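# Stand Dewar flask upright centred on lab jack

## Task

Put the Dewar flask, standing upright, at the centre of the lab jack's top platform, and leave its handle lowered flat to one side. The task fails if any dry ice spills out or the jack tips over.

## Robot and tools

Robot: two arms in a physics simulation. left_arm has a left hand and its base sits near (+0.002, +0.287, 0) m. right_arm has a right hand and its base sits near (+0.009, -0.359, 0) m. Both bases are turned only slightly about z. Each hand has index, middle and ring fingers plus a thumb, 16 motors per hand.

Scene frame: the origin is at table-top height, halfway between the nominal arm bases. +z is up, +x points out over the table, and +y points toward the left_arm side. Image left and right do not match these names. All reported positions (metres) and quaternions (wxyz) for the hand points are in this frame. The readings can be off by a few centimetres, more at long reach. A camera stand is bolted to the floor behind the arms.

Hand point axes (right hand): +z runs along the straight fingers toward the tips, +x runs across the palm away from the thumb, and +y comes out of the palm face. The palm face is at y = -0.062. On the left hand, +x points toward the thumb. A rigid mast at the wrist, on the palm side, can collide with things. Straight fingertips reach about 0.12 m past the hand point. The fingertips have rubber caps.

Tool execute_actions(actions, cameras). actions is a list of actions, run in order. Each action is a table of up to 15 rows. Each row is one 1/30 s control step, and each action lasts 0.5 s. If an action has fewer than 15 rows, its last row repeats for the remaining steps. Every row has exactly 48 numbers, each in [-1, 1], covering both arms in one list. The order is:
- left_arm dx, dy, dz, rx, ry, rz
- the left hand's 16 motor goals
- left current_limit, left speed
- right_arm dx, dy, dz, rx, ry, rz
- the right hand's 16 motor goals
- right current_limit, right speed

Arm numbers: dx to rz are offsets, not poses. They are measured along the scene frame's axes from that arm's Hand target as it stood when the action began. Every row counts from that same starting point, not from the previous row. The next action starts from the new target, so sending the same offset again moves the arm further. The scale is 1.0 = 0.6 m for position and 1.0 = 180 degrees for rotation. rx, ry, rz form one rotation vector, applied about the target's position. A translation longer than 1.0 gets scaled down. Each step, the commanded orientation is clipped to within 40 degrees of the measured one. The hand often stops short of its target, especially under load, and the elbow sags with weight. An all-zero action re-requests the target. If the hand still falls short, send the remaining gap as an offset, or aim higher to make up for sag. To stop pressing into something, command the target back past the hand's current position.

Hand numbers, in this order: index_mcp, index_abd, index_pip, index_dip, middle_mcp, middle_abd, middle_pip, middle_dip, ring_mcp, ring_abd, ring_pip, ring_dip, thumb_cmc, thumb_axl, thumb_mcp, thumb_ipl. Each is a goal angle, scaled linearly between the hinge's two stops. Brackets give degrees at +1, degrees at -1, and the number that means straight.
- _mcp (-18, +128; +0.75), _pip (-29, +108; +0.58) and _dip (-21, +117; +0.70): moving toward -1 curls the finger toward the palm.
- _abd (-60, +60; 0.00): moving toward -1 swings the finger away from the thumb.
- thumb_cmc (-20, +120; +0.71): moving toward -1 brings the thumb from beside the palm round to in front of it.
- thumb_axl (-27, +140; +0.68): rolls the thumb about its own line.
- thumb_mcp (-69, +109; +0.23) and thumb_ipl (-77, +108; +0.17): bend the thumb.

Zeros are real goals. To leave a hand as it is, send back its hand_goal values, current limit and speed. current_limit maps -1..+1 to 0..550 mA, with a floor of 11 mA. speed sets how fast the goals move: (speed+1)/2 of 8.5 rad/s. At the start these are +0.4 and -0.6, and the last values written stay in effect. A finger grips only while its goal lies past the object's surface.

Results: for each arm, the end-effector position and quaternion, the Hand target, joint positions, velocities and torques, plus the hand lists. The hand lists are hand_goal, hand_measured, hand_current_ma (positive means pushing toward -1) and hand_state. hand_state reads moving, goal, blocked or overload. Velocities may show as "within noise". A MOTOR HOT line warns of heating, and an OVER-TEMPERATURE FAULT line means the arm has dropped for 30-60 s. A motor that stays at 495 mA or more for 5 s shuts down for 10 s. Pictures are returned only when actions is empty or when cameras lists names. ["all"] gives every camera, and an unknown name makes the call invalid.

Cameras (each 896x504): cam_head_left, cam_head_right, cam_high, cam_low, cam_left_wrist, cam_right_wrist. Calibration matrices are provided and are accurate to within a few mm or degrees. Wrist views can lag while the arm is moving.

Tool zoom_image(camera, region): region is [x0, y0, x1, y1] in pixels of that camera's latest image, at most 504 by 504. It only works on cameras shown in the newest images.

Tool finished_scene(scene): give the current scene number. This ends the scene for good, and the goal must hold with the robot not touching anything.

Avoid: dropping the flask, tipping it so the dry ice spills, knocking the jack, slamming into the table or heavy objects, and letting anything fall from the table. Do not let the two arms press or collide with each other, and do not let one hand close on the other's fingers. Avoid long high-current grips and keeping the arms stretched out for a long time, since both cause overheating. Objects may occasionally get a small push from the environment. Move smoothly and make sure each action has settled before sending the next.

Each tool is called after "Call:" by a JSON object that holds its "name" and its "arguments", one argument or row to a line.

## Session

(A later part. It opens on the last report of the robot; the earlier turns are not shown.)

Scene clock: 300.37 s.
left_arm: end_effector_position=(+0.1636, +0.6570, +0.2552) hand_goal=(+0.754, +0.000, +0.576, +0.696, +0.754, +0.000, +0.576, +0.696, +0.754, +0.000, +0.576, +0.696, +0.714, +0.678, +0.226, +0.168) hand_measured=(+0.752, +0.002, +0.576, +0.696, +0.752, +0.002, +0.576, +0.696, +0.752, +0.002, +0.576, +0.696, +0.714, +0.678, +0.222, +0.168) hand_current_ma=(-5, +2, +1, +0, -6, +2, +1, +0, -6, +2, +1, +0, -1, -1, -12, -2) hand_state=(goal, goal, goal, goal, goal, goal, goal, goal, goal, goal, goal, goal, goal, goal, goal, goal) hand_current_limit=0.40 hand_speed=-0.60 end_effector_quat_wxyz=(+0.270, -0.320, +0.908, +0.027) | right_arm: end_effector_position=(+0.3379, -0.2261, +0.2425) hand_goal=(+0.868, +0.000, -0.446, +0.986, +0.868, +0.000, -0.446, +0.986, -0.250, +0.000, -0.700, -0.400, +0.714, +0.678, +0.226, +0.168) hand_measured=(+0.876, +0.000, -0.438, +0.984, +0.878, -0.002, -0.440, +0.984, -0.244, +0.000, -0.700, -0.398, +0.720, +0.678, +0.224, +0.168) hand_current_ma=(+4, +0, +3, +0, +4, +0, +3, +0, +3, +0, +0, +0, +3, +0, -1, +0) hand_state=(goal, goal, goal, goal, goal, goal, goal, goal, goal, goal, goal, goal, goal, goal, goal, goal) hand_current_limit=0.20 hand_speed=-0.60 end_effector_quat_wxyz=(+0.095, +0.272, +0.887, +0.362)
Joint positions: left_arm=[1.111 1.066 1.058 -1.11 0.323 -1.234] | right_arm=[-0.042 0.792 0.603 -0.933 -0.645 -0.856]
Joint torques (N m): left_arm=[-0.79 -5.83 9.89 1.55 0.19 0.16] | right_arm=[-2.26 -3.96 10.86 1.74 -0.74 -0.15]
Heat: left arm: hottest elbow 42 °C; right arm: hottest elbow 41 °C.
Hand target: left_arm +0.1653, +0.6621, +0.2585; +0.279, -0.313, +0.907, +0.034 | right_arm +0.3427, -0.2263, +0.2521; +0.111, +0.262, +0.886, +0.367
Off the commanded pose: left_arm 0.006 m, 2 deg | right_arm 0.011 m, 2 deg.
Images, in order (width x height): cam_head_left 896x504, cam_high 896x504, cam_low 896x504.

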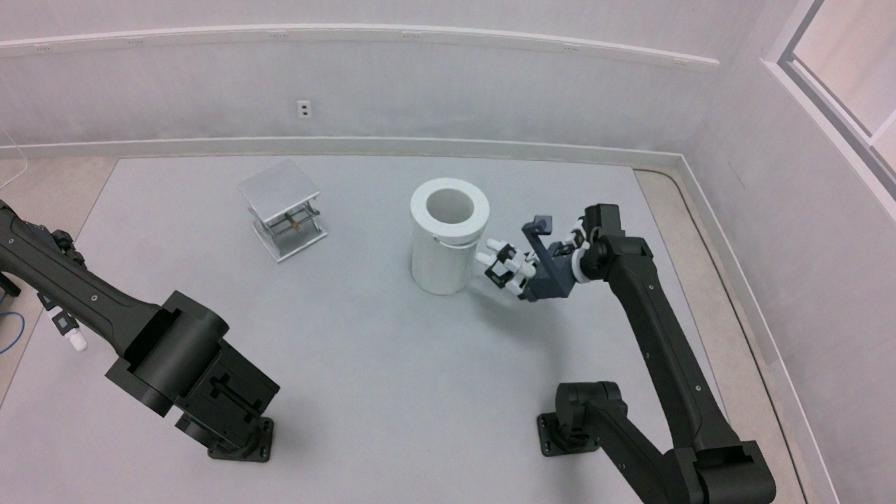

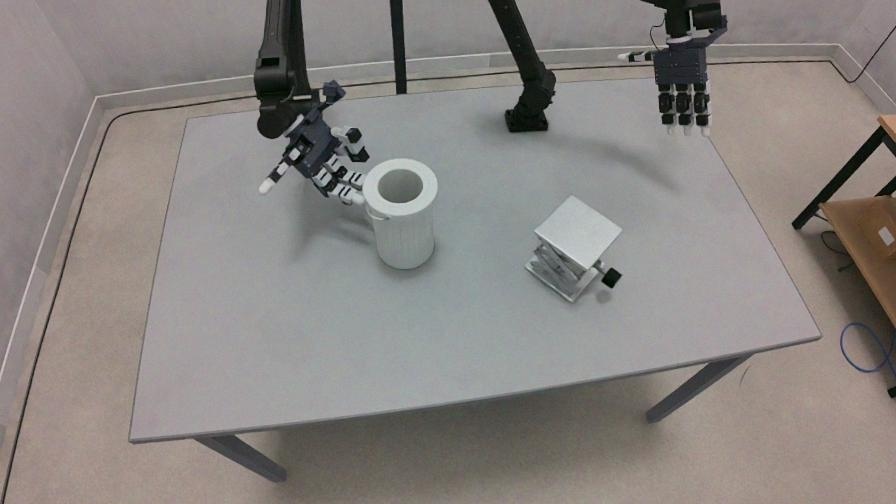

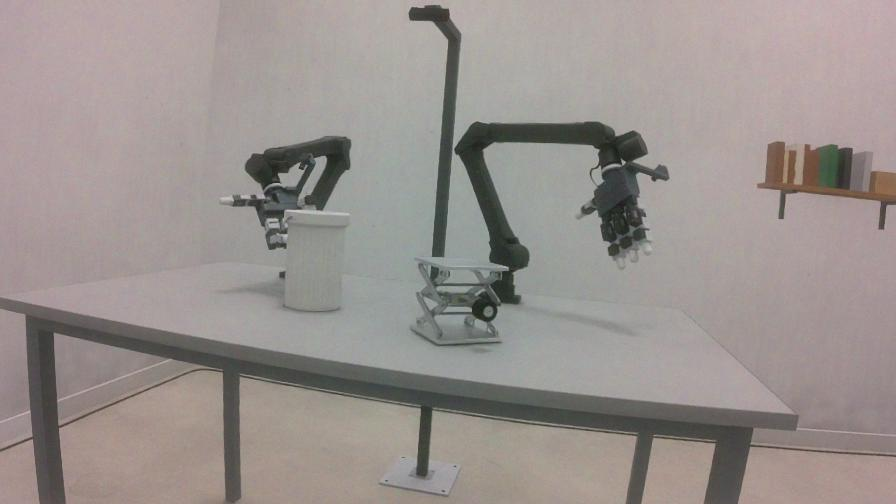

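Call:
{"name": "execute_actions", "arguments": {
  "actions": [
    [[0,0,0,0,0,0,0.754,0,0.576,0.696,0.754,0,0.576,0.696,0.754,0,0.576,0.696,0.714,0.678,0.226,0.168,0.4,-0.6,0.024,0.0187,0,0,0,0,0.867,0,-0.447,0.986,0.867,0,-0.447,0.986,-0.25,0,-0.7,-0.4,0.714,0.678,0.226,0.168,0.0,-0.7]]
  ],
  "cameras": ["cam_head_left","cam_high","cam_low"]
}}

Call:
{"name": "zoom_image", "arguments": {
  "camera": "cam_low",
  "region": [250, 180, 350, 280]
}}

Call:
{"name": "zoom_image", "arguments": {
  "camera": "cam_head_left",
  "region": [400, 180, 520, 300]
}}

Call:
{"name": "zoom_image", "arguments": {
  "camera": "cam_high",
  "region": [300, 130, 420, 250]
}}

Scene clock: 316.97 s.
left_arm: end_effector_position=(+0.1636, +0.6570, +0.2552) hand_goal=(+0.754, +0.000, +0.576, +0.696, +0.754, +0.000, +0.576, +0.696, +0.754, +0.000, +0.576, +0.696, +0.714, +0.678, +0.226, +0.168) hand_measured=(+0.752, +0.002, +0.576, +0.696, +0.752, +0.002, +0.576, +0.696, +0.752, +0.002, +0.576, +0.696, +0.714, +0.678, +0.222, +0.168) hand_current_ma=(-5, +2, +1, +0, -6, +2, +1, +0, -6, +2, +1, +0, -1, -1, -12, -2) hand_state=(goal, goal, goal, goal, goal, goal, goal, goal, goal, goal, goal, goal, goal, goal, goal, goal) hand_current_limit=0.40 hand_speed=-0.60 end_effector_quat_wxyz=(+0.270, -0.320, +0.908, +0.027) | right_arm: end_effector_position=(+0.3497, -0.2202, +0.2352) hand_goal=(+0.868, +0.000, -0.446, +0.986, +0.868, +0.000, -0.446, +0.986, -0.250, +0.000, -0.700, -0.400, +0.714, +0.678, +0.226, +0.168) hand_measured=(+0.876, +0.000, -0.438, +0.984, +0.878, -0.002, -0.440, +0.984, -0.244, +0.000, -0.700, -0.398, +0.720, +0.678, +0.224, +0.168) hand_current_ma=(+4, +0, +3, +0, +4, +0, +2, +0, +3, +0, +0, +0, +3, +0, -1, +0) hand_state=(goal, goal, goal, goal, goal, goal, goal, goal, goal, goal, goal, goal, goal, goal, goal, goal) hand_current_limit=0.00 hand_speed=-0.70 end_effector_quat_wxyz=(+0.094, +0.274, +0.887, +0.360)
Joint positions: left_arm=[1.111 1.066 1.058 -1.11 0.323 -1.234] | right_arm=[-0.012 0.835 0.603 -0.873 -0.628 -0.819]
Joint torques (N m): left_arm=[-0.56 -5.77 9.87 1.51 0.19 0.15] | right_arm=[-0.03 -3.84 12.07 1.76 -0.48 0.02]
Heat: left arm: hottest elbow 42 °C; right arm: hottest elbow 41 °C.
Hand target: left_arm +0.1653, +0.6621, +0.2585; +0.279, -0.313, +0.907, +0.034 | right_arm +0.3571, -0.2151, +0.2521; +0.111, +0.262, +0.886, +0.367
Off the commanded pose: left_arm 0.006 m, 2 deg | right_arm 0.019 m, 3 deg.
Images, in order (width x height): cam_head_left 896x504, cam_high 896x504, cam_low 896x504.

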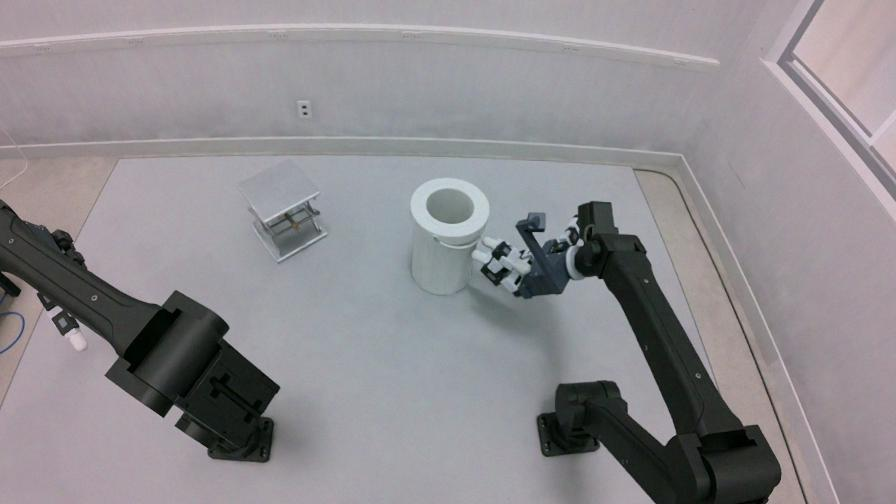

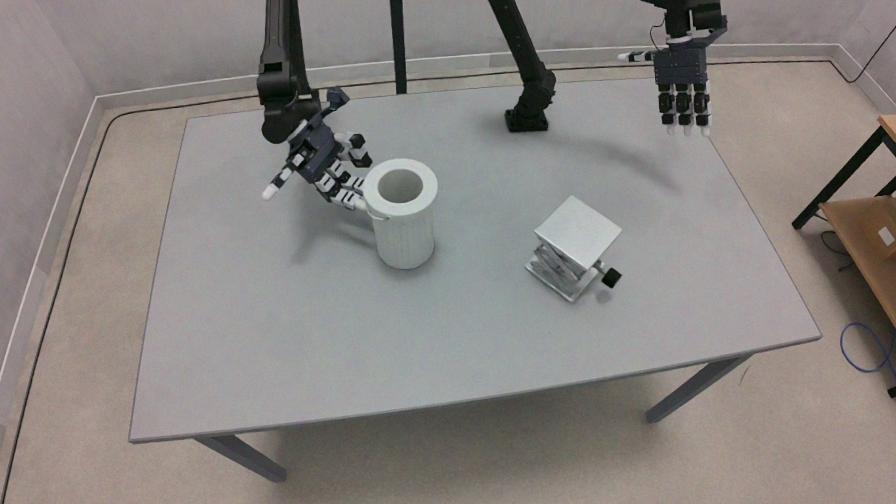

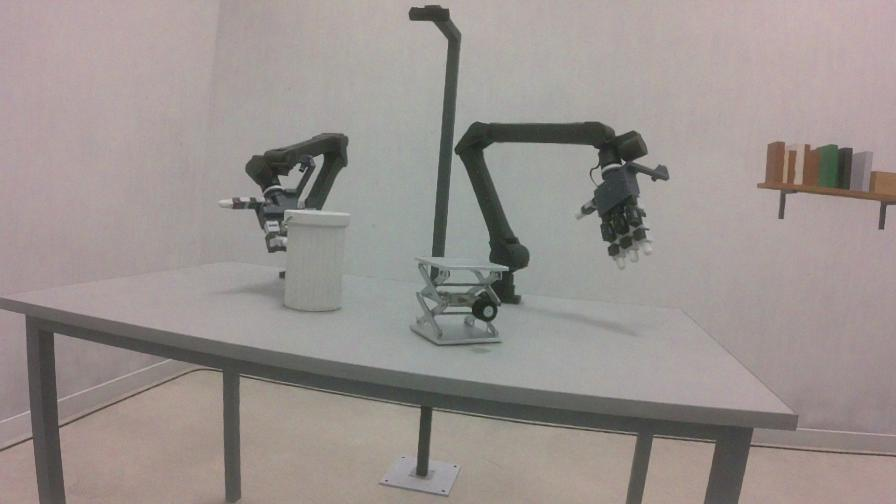

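Scaled by 5.040.

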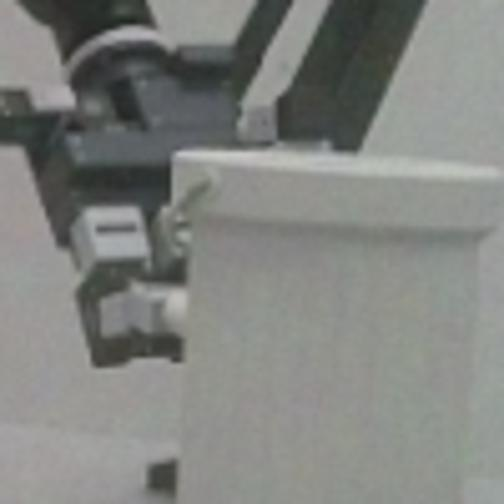

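Scaled by 4.200.

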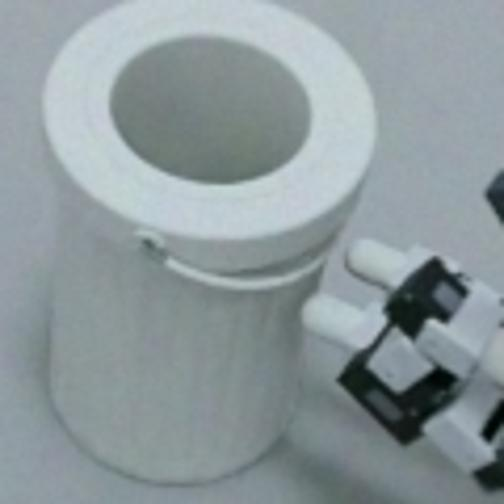

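Scaled by 4.200.

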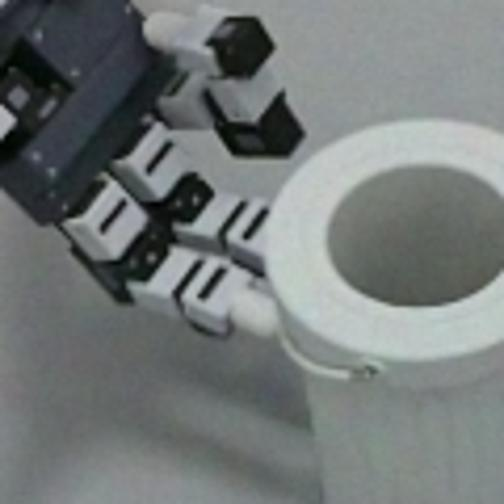

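Call:
{"name": "execute_actions", "arguments": {
  "actions": [
    [[0,0,0,0,0,0,0.754,0,0.576,0.696,0.754,0,0.576,0.696,0.754,0,0.576,0.696,0.714,0.678,0.226,0.168,0.4,-0.6,0,0,0,0,0,0,0.727,0,-0.397,0.986,0.727,0,-0.397,0.986,-0.25,0,-0.7,-0.4,0.714,0.678,0.226,0.168,0.0,-0.85]]
  ],
  "cameras": ["cam_head_left","cam_high","cam_low"]
}}

Call:
{"name": "zoom_image", "arguments": {
  "camera": "cam_head_left",
  "region": [400, 180, 520, 300]
}}

Call:
{"name": "zoom_image", "arguments": {
  "camera": "cam_low",
  "region": [250, 180, 350, 280]
}}

Scene clock: 330.47 s.
left_arm: end_effector_position=(+0.1636, +0.6570, +0.2552) hand_goal=(+0.754, +0.000, +0.576, +0.696, +0.754, +0.000, +0.576, +0.696, +0.754, +0.000, +0.576, +0.696, +0.714, +0.678, +0.226, +0.168) hand_measured=(+0.752, +0.002, +0.576, +0.696, +0.752, +0.002, +0.576, +0.696, +0.752, +0.002, +0.576, +0.696, +0.714, +0.678, +0.222, +0.168) hand_current_ma=(-5, +2, +1, +0, -6, +2, +1, +0, -6, +2, +1, +0, -1, -1, -12, -2) hand_state=(goal, goal, goal, goal, goal, goal, goal, goal, goal, goal, goal, goal, goal, goal, goal, goal) hand_current_limit=0.40 hand_speed=-0.60 end_effector_quat_wxyz=(+0.270, -0.320, +0.908, +0.027) | right_arm: end_effector_position=(+0.3498, -0.2204, +0.2350) hand_goal=(+0.728, +0.000, -0.396, +0.986, +0.728, +0.000, -0.396, +0.986, -0.250, +0.000, -0.700, -0.400, +0.714, +0.678, +0.226, +0.168) hand_measured=(+0.742, +0.000, -0.396, +0.984, +0.764, -0.004, -0.392, +0.988, -0.244, +0.000, -0.700, -0.398, +0.720, +0.678, +0.224, +0.168) hand_current_ma=(+9, +0, +0, +0, +45, -1, +1, +0, +3, +0, +0, +0, +3, +0, -1, +0) hand_state=(goal, goal, goal, goal, blocked, goal, goal, goal, goal, goal, goal, goal, goal, goal, goal, goal) hand_current_limit=0.00 hand_speed=-0.85 end_effector_quat_wxyz=(+0.094, +0.275, +0.887, +0.359)
Joint positions: left_arm=[1.111 1.066 1.058 -1.11 0.323 -1.234] | right_arm=[-0.012 0.835 0.603 -0.873 -0.627 -0.819]
Joint torques (N m): left_arm=[-0.5 -5.83 9.92 1.55 0.19 0.16] | right_arm=[-0.03 -4.13 12.11 1.74 -0.56 -0.01]
Heat: left arm: hottest elbow 42 °C; right arm: hottest elbow 42 °C.
Hand target: left_arm +0.1653, +0.6621, +0.2585; +0.279, -0.313, +0.907, +0.034 | right_arm +0.3571, -0.2151, +0.2521; +0.111, +0.262, +0.886, +0.367
Off the commanded pose: left_arm 0.006 m, 2 deg | right_arm 0.019 m, 3 deg.
Images, in order (width x height): cam_head_left 896x504, cam_high 896x504, cam_low 896x504.

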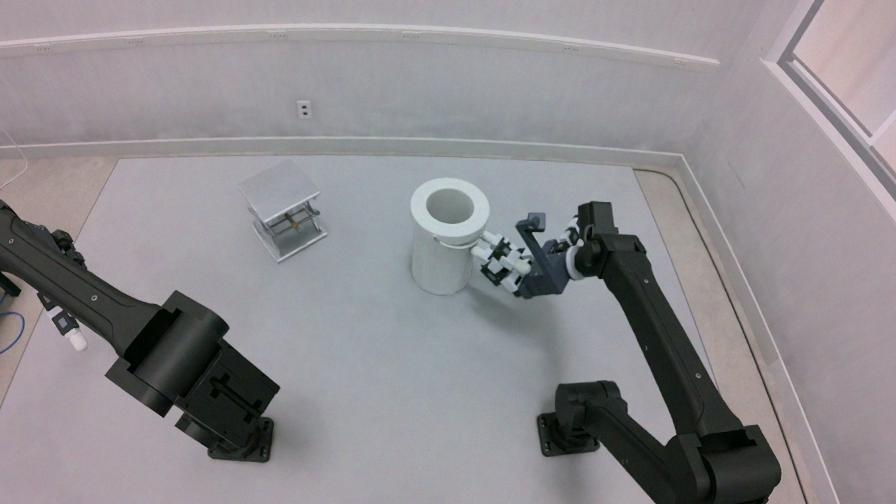

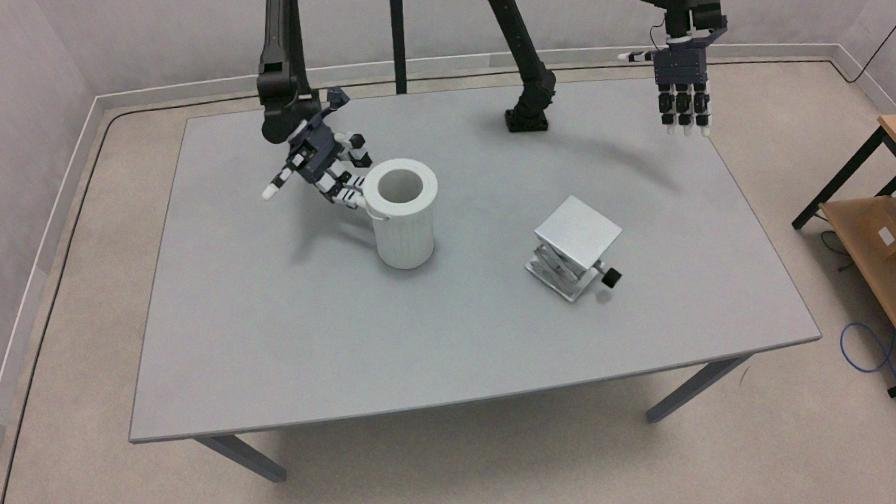

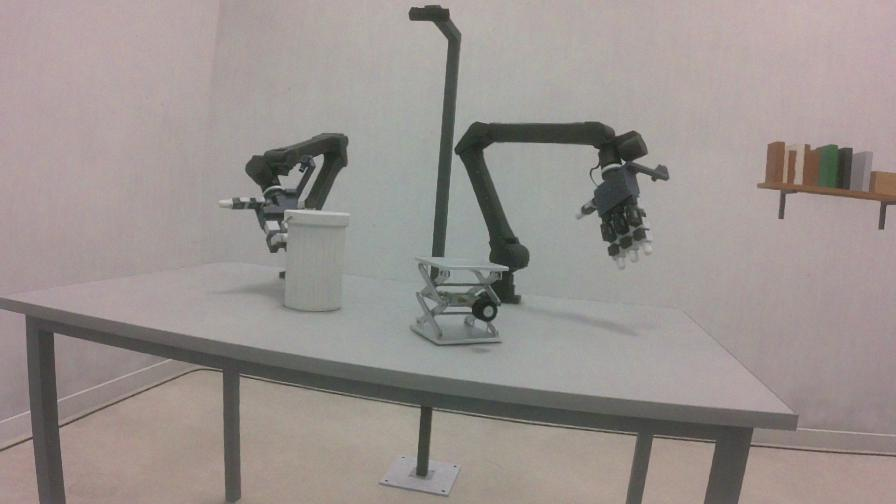

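Scaled by 4.200.

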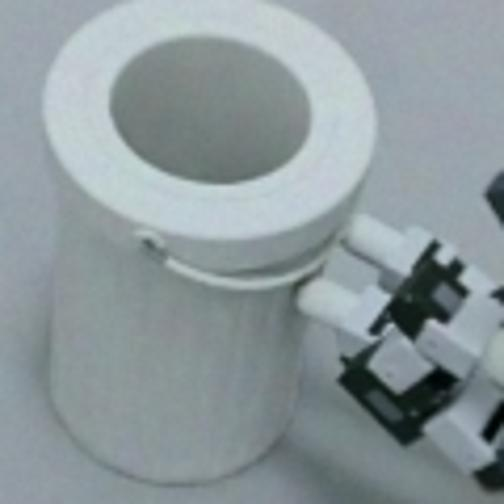

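Scaled by 5.040.

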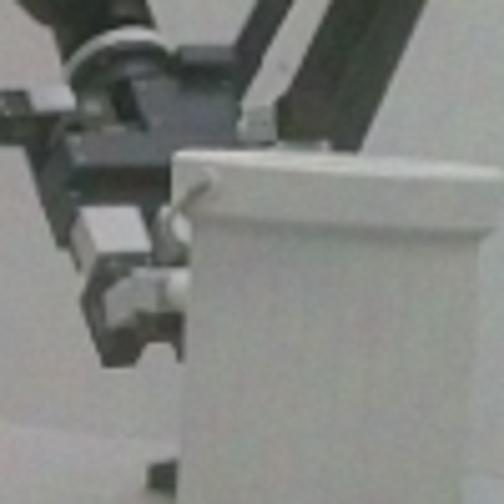

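Call:
{"name": "execute_actions", "arguments": {
  "actions": [
    [[0,0,0,0,0,0,0.754,0,0.576,0.696,0.754,0,0.576,0.696,0.754,0,0.576,0.696,0.714,0.678,0.226,0.168,0.4,-0.6,0,0,0,0,0,0,0.696,0,-0.445,0.986,0.696,0,-0.455,0.986,-0.25,0,-0.7,-0.4,0.714,0.678,0.226,0.168,0.0,-0.85]]
  ],
  "cameras": ["cam_head_left","cam_high","cam_low"]
}}

Call:
{"name": "zoom_image", "arguments": {
  "camera": "cam_head_left",
  "region": [400, 180, 520, 300]
}}

Call:
{"name": "zoom_image", "arguments": {
  "camera": "cam_low",
  "region": [250, 180, 350, 280]
}}

Call:
{"name": "zoom_image", "arguments": {
  "camera": "cam_high",
  "region": [340, 150, 440, 250]
}}

Scene clock: 341.40 s.
left_arm: end_effector_position=(+0.1636, +0.6570, +0.2552) hand_goal=(+0.754, +0.000, +0.576, +0.696, +0.754, +0.000, +0.576, +0.696, +0.754, +0.000, +0.576, +0.696, +0.714, +0.678, +0.226, +0.168) hand_measured=(+0.752, +0.002, +0.576, +0.696, +0.752, +0.002, +0.576, +0.696, +0.752, +0.002, +0.576, +0.696, +0.714, +0.678, +0.222, +0.168) hand_current_ma=(-5, +2, +1, +0, -6, +2, +1, +0, -6, +2, +1, +0, -1, -1, -12, -2) hand_state=(goal, goal, goal, goal, goal, goal, goal, goal, goal, goal, goal, goal, goal, goal, goal, goal) hand_current_limit=0.40 hand_speed=-0.60 end_effector_quat_wxyz=(+0.270, -0.320, +0.908, +0.027) | right_arm: end_effector_position=(+0.3499, -0.2205, +0.2348) hand_goal=(+0.696, +0.000, -0.444, +0.986, +0.696, +0.000, -0.454, +0.986, -0.250, +0.000, -0.700, -0.400, +0.714, +0.678, +0.226, +0.168) hand_measured=(+0.710, +0.000, -0.436, +0.984, +0.740, -0.004, -0.436, +0.990, -0.244, +0.000, -0.700, -0.398, +0.720, +0.678, +0.224, +0.168) hand_current_ma=(+9, +0, +3, +0, +61, -1, +11, +1, +3, +0, +0, +0, +3, +0, -1, +0) hand_state=(goal, goal, goal, goal, blocked, goal, goal, goal, goal, goal, goal, goal, goal, goal, goal, goal) hand_current_limit=0.00 hand_speed=-0.85 end_effector_quat_wxyz=(+0.095, +0.275, +0.887, +0.359)
Joint positions: left_arm=[1.111 1.066 1.058 -1.11 0.323 -1.234] | right_arm=[-0.012 0.835 0.603 -0.873 -0.625 -0.819]
Joint torques (N m): left_arm=[-0.62 -5.71 9.83 1.54 0.18 0.16] | right_arm=[-0.21 -4.31 12.04 1.76 -0.65 0.03]
Heat: left arm: hottest elbow 42 °C; right arm: hottest elbow 42 °C.
Hand target: left_arm +0.1653, +0.6621, +0.2585; +0.279, -0.313, +0.907, +0.034 | right_arm +0.3571, -0.2151, +0.2521; +0.111, +0.262, +0.886, +0.367
Off the commanded pose: left_arm 0.006 m, 2 deg | right_arm 0.019 m, 3 deg.
Images, in order (width x height): cam_head_left 896x504, cam_high 896x504, cam_low 896x504.

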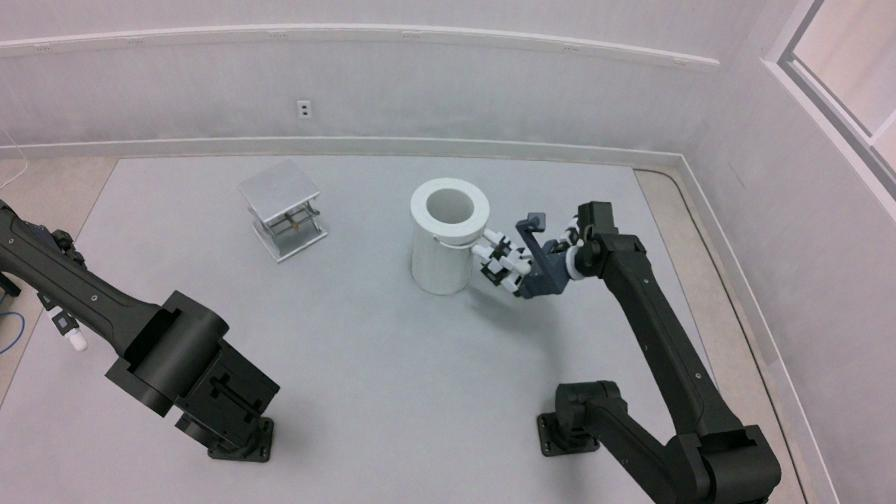

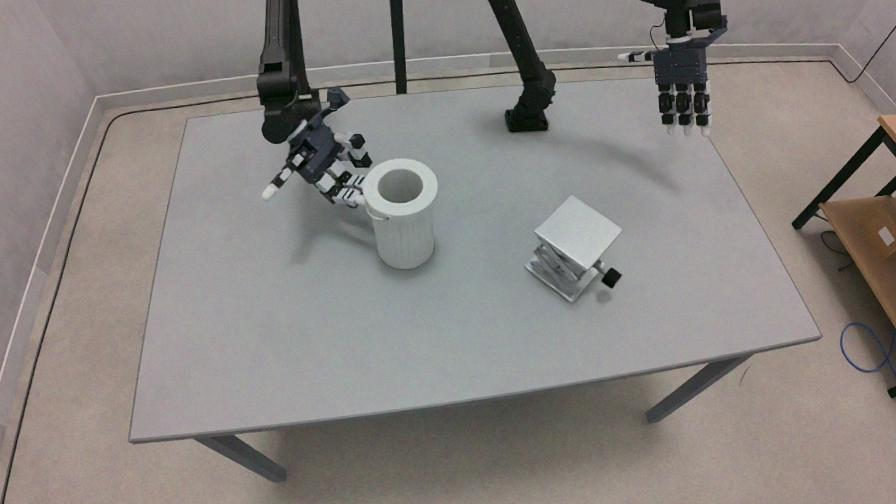

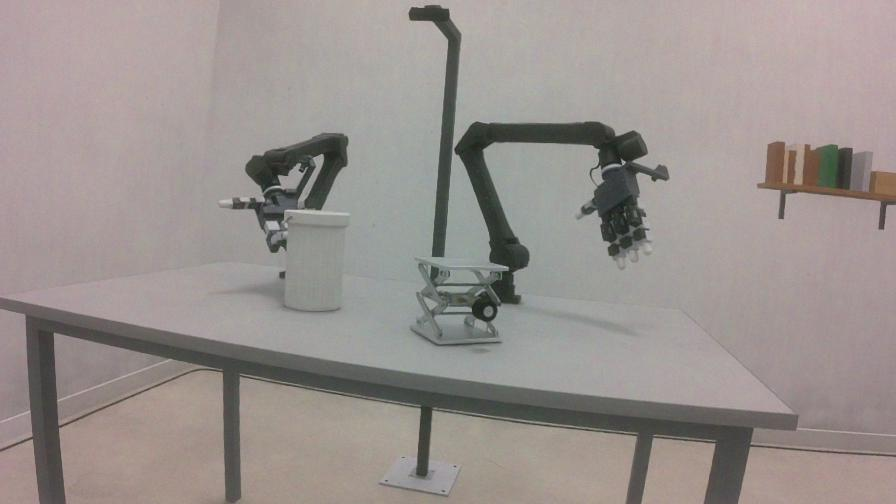

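Scaled by 4.200.

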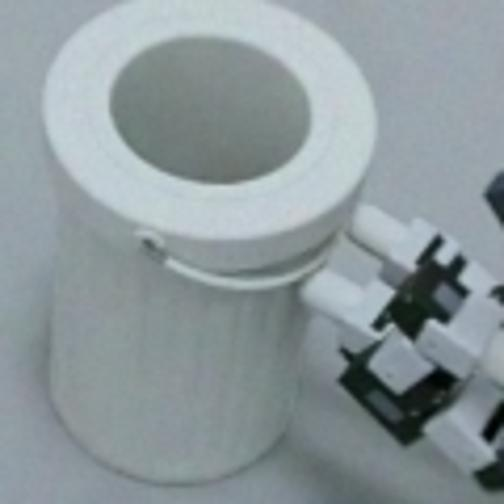

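Scaled by 5.040.

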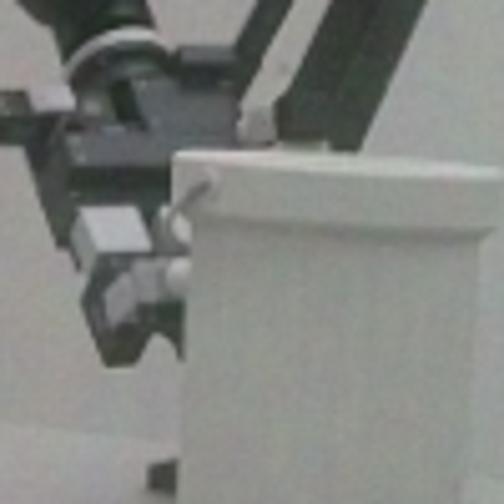

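Scaled by 5.040.

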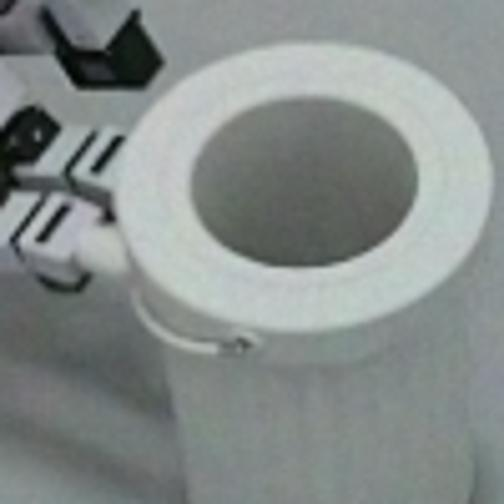

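Call:
{"name": "execute_actions", "arguments": {
  "actions": [
    [[0,0,0,0,0,0,0.754,0,0.576,0.696,0.754,0,0.576,0.696,0.754,0,0.576,0.696,0.714,0.678,0.226,0.168,0.4,-0.6,0,0,0,0,0,0,0.74,0,-0.60,0.986,0.74,0,-0.60,0.986,-0.25,0,-0.7,-0.4,0.714,0.678,0.226,0.168,0.1,-0.85]]
  ],
  "cameras": ["cam_head_left","cam_high","cam_low"]
}}

Call:
{"name": "zoom_image", "arguments": {
  "camera": "cam_head_left",
  "region": [400, 180, 520, 300]
}}

Call:
{"name": "zoom_image", "arguments": {
  "camera": "cam_low",
  "region": [250, 180, 350, 280]
}}

Call:
{"name": "zoom_image", "arguments": {
  "camera": "cam_high",
  "region": [340, 150, 440, 250]
}}

Scene clock: 347.63 s.
left_arm: end_effector_position=(+0.1636, +0.6570, +0.2552) hand_goal=(+0.754, +0.000, +0.576, +0.696, +0.754, +0.000, +0.576, +0.696, +0.754, +0.000, +0.576, +0.696, +0.714, +0.678, +0.226, +0.168) hand_measured=(+0.752, +0.002, +0.576, +0.696, +0.752, +0.002, +0.576, +0.696, +0.752, +0.002, +0.576, +0.696, +0.714, +0.678, +0.222, +0.168) hand_current_ma=(-5, +2, +1, +0, -6, +2, +1, +0, -6, +2, +1, +0, -1, -1, -12, -2) hand_state=(goal, goal, goal, goal, goal, goal, goal, goal, goal, goal, goal, goal, goal, goal, goal, goal) hand_current_limit=0.40 hand_speed=-0.60 end_effector_quat_wxyz=(+0.270, -0.320, +0.908, +0.027) | right_arm: end_effector_position=(+0.3501, -0.2205, +0.2351) hand_goal=(+0.740, +0.000, -0.600, +0.986, +0.740, +0.000, -0.600, +0.986, -0.250, +0.000, -0.700, -0.400, +0.714, +0.678, +0.226, +0.168) hand_measured=(+0.744, +0.000, -0.592, +0.984, +0.758, -0.002, -0.574, +0.990, -0.244, +0.000, -0.700, -0.398, +0.720, +0.678, +0.224, +0.168) hand_current_ma=(+1, +0, +3, +0, +13, +0, +22, +1, +3, +0, +0, +0, +3, +0, -1, +0) hand_state=(goal, goal, goal, goal, goal, goal, blocked, goal, goal, goal, goal, goal, goal, goal, goal, goal) hand_current_limit=0.10 hand_speed=-0.85 end_effector_quat_wxyz=(+0.095, +0.275, +0.887, +0.359)
Joint positions: left_arm=[1.111 1.066 1.058 -1.11 0.323 -1.234] | right_arm=[-0.012 0.835 0.603 -0.871 -0.625 -0.819]
Joint torques (N m): left_arm=[-0.79 -5.83 9.87 1.54 0.18 0.16] | right_arm=[-0.56 -3.49 12.01 1.73 -0.66 -0.01]
Heat: left arm: hottest elbow 42 °C; right arm: hottest elbow 42 °C.
Hand target: left_arm +0.1653, +0.6621, +0.2585; +0.279, -0.313, +0.907, +0.034 | right_arm +0.3571, -0.2151, +0.2521; +0.111, +0.262, +0.886, +0.367
Off the commanded pose: left_arm 0.006 m, 2 deg | right_arm 0.019 m, 2 deg.
Images, in order (width x height): cam_head_left 896x504, cam_high 896x504, cam_low 896x504.

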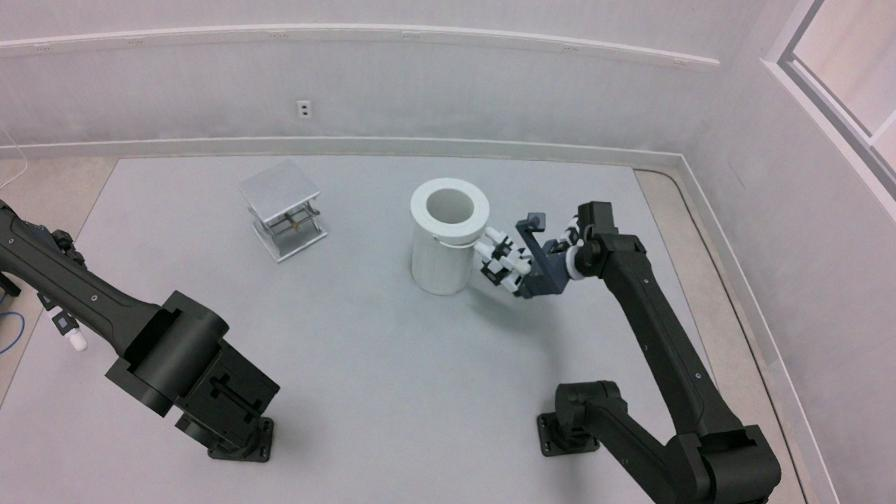

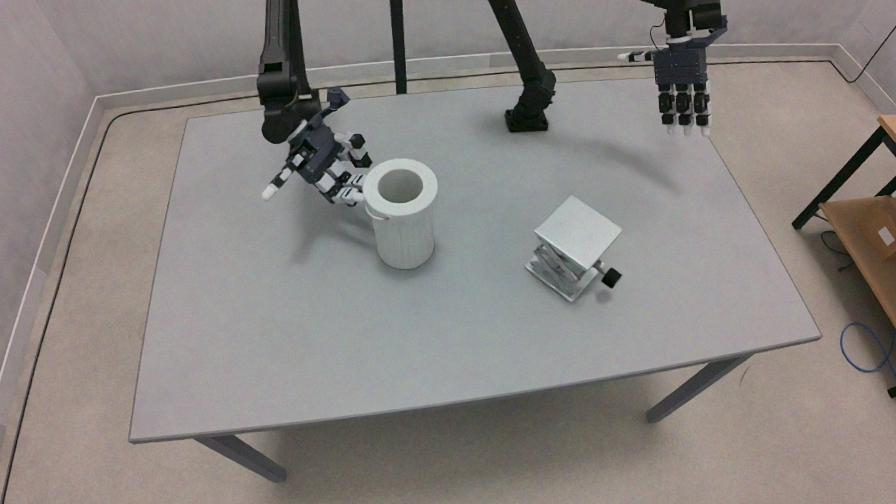

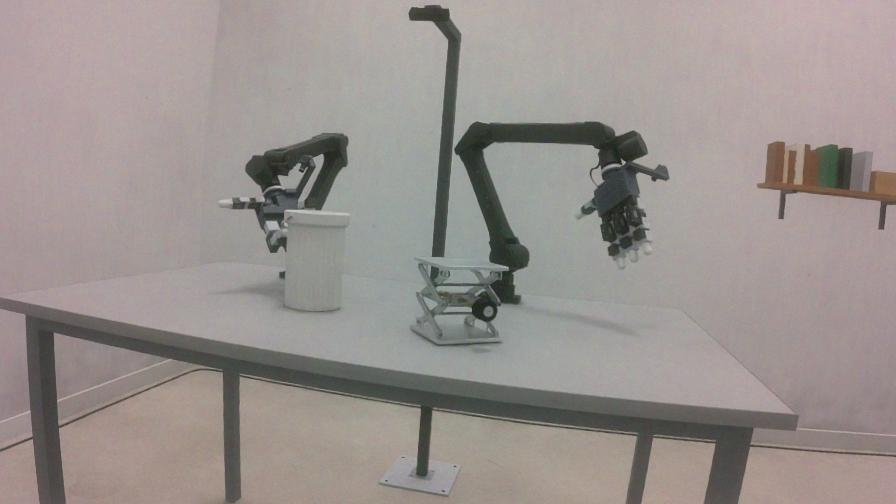

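Scaled by 4.200.

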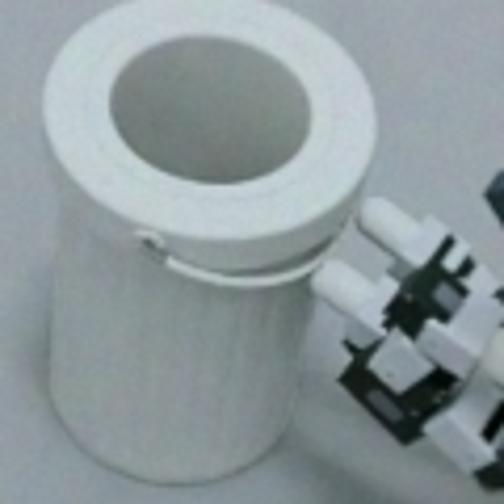

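Scaled by 5.040.

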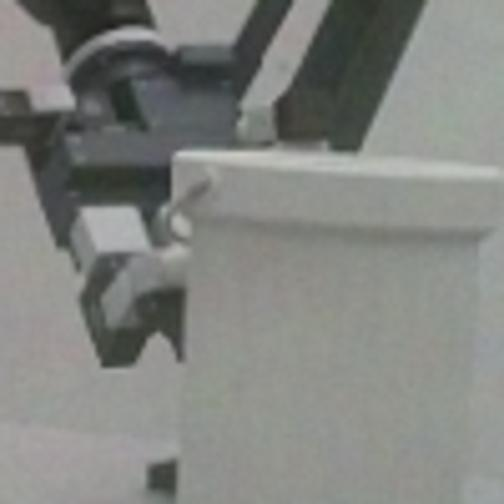

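Scaled by 5.040.

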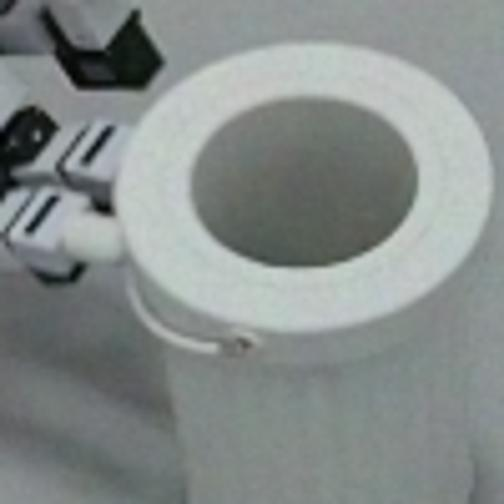

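Call:
{"name": "execute_actions", "arguments": {
  "actions": [
    [[0,0,0,0,0,0,0.754,0,0.576,0.696,0.754,0,0.576,0.696,0.754,0,0.576,0.696,0.714,0.678,0.226,0.168,0.4,-0.6,0,0,0,0,0,0,0.76,0,-0.682,0.986,0.76,0,-0.70,0.986,-0.25,0,-0.7,-0.4,0.714,0.678,0.226,0.168,0.1,-0.85]],
    [[0,0,0,0,0,0,0.754,0,0.576,0.696,0.754,0,0.576,0.696,0.754,0,0.576,0.696,0.714,0.678,0.226,0.168,0.4,-0.6,0,0,0,0,0,0,0.70,0,-0.70,0.986,0.70,0,-0.72,0.986,-0.25,0,-0.7,-0.4,0.714,0.678,0.226,0.168,0.1,-0.85]]
  ],
  "cameras": ["cam_head_left","cam_high","cam_low"]
}}

Call:
{"name": "zoom_image", "arguments": {
  "camera": "cam_head_left",
  "region": [400, 180, 520, 300]
}}

Call:
{"name": "zoom_image", "arguments": {
  "camera": "cam_low",
  "region": [250, 180, 350, 280]
}}

Call:
{"name": "zoom_image", "arguments": {
  "camera": "cam_high",
  "region": [340, 150, 440, 250]
}}

Scene clock: 356.30 s.
left_arm: end_effector_position=(+0.1636, +0.6570, +0.2552) hand_goal=(+0.754, +0.000, +0.576, +0.696, +0.754, +0.000, +0.576, +0.696, +0.754, +0.000, +0.576, +0.696, +0.714, +0.678, +0.226, +0.168) hand_measured=(+0.752, +0.002, +0.576, +0.696, +0.752, +0.002, +0.576, +0.696, +0.752, +0.002, +0.576, +0.696, +0.714, +0.678, +0.222, +0.168) hand_current_ma=(-5, +2, +1, +0, -6, +2, +1, +0, -6, +2, +1, +0, -1, -1, -12, -2) hand_state=(goal, goal, goal, goal, goal, goal, goal, goal, goal, goal, goal, goal, goal, goal, goal, goal) hand_current_limit=0.40 hand_speed=-0.60 end_effector_quat_wxyz=(+0.270, -0.320, +0.908, +0.027) | right_arm: end_effector_position=(+0.3502, -0.2207, +0.2349) hand_goal=(+0.700, +0.000, -0.700, +0.986, +0.700, +0.000, -0.720, +0.986, -0.250, +0.000, -0.700, -0.400, +0.714, +0.678, +0.226, +0.168) hand_measured=(+0.714, +0.000, -0.692, +0.984, +0.750, -0.002, -0.706, +0.990, -0.244, +0.000, -0.700, -0.398, +0.720, +0.678, +0.224, +0.168) hand_current_ma=(+9, +0, +3, +0, +77, +0, +8, +1, +3, +0, +0, +0, +3, +0, -1, +0) hand_state=(goal, goal, goal, goal, blocked, goal, goal, goal, goal, goal, goal, goal, goal, goal, goal, goal) hand_current_limit=0.10 hand_speed=-0.85 end_effector_quat_wxyz=(+0.096, +0.275, +0.887, +0.358)
Joint positions: left_arm=[1.111 1.066 1.058 -1.11 0.323 -1.234] | right_arm=[-0.012 0.835 0.603 -0.871 -0.623 -0.819]
Joint torques (N m): left_arm=[-0.79 -6.01 9.91 1.55 0.19 0.15] | right_arm=[0.26 -4.19 11.99 1.74 -0.7 0.02]
Heat: left arm: hottest elbow 42 °C; right arm: hottest elbow 42 °C.
Hand target: left_arm +0.1653, +0.6621, +0.2585; +0.279, -0.313, +0.907, +0.034 | right_arm +0.3571, -0.2151, +0.2521; +0.111, +0.262, +0.886, +0.367
Off the commanded pose: left_arm 0.006 m, 2 deg | right_arm 0.019 m, 2 deg.
Images, in order (width x height): cam_head_left 896x504, cam_high 896x504, cam_low 896x504.

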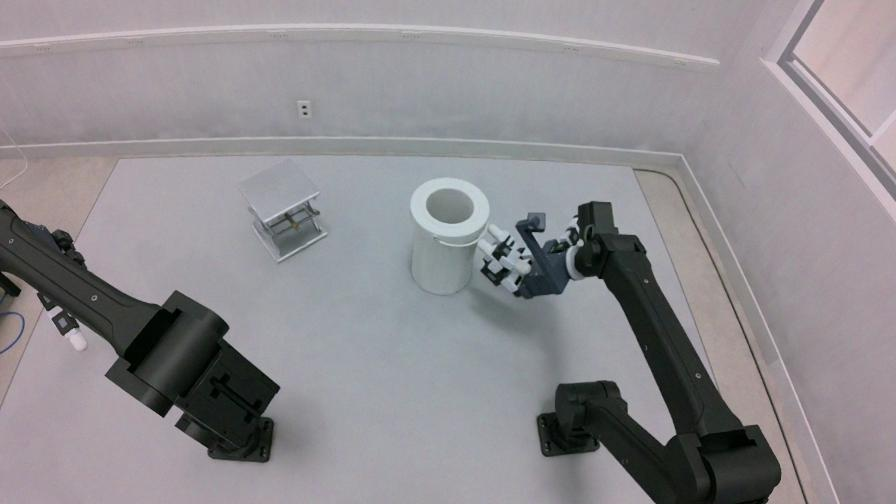

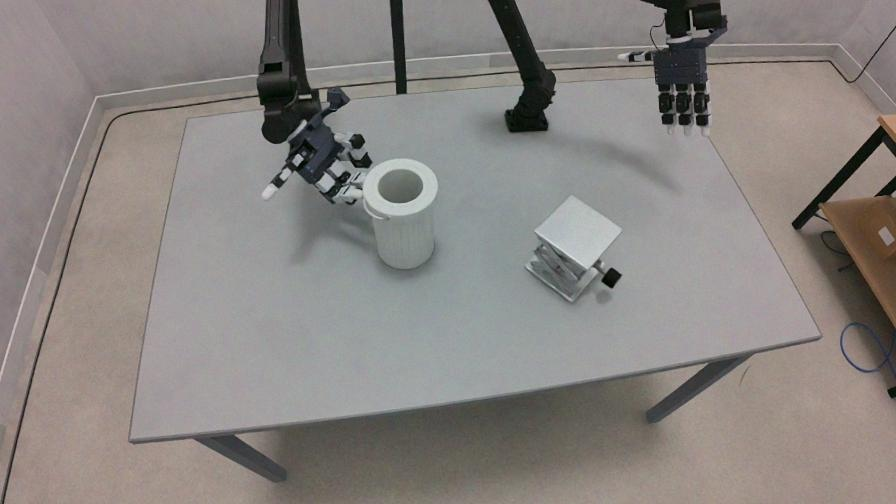

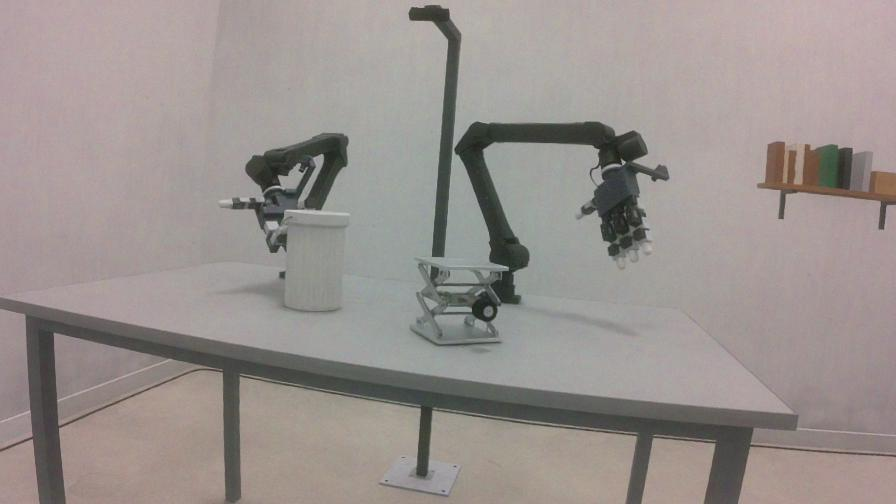

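Scaled by 4.200.

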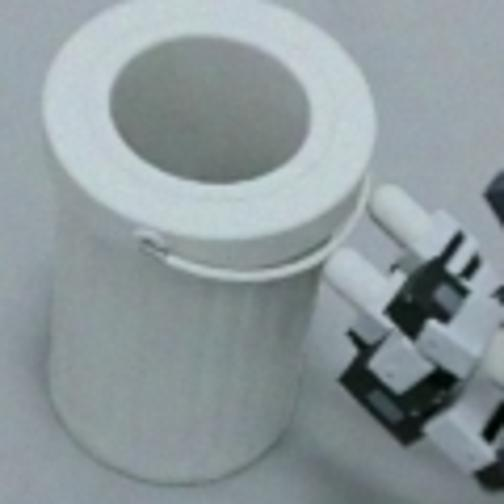

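Scaled by 5.040.

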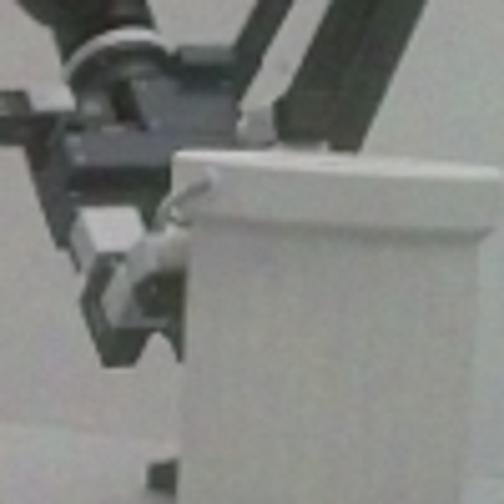

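Scaled by 5.040.

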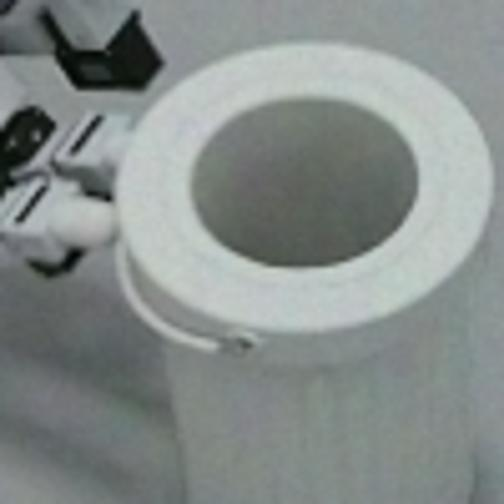

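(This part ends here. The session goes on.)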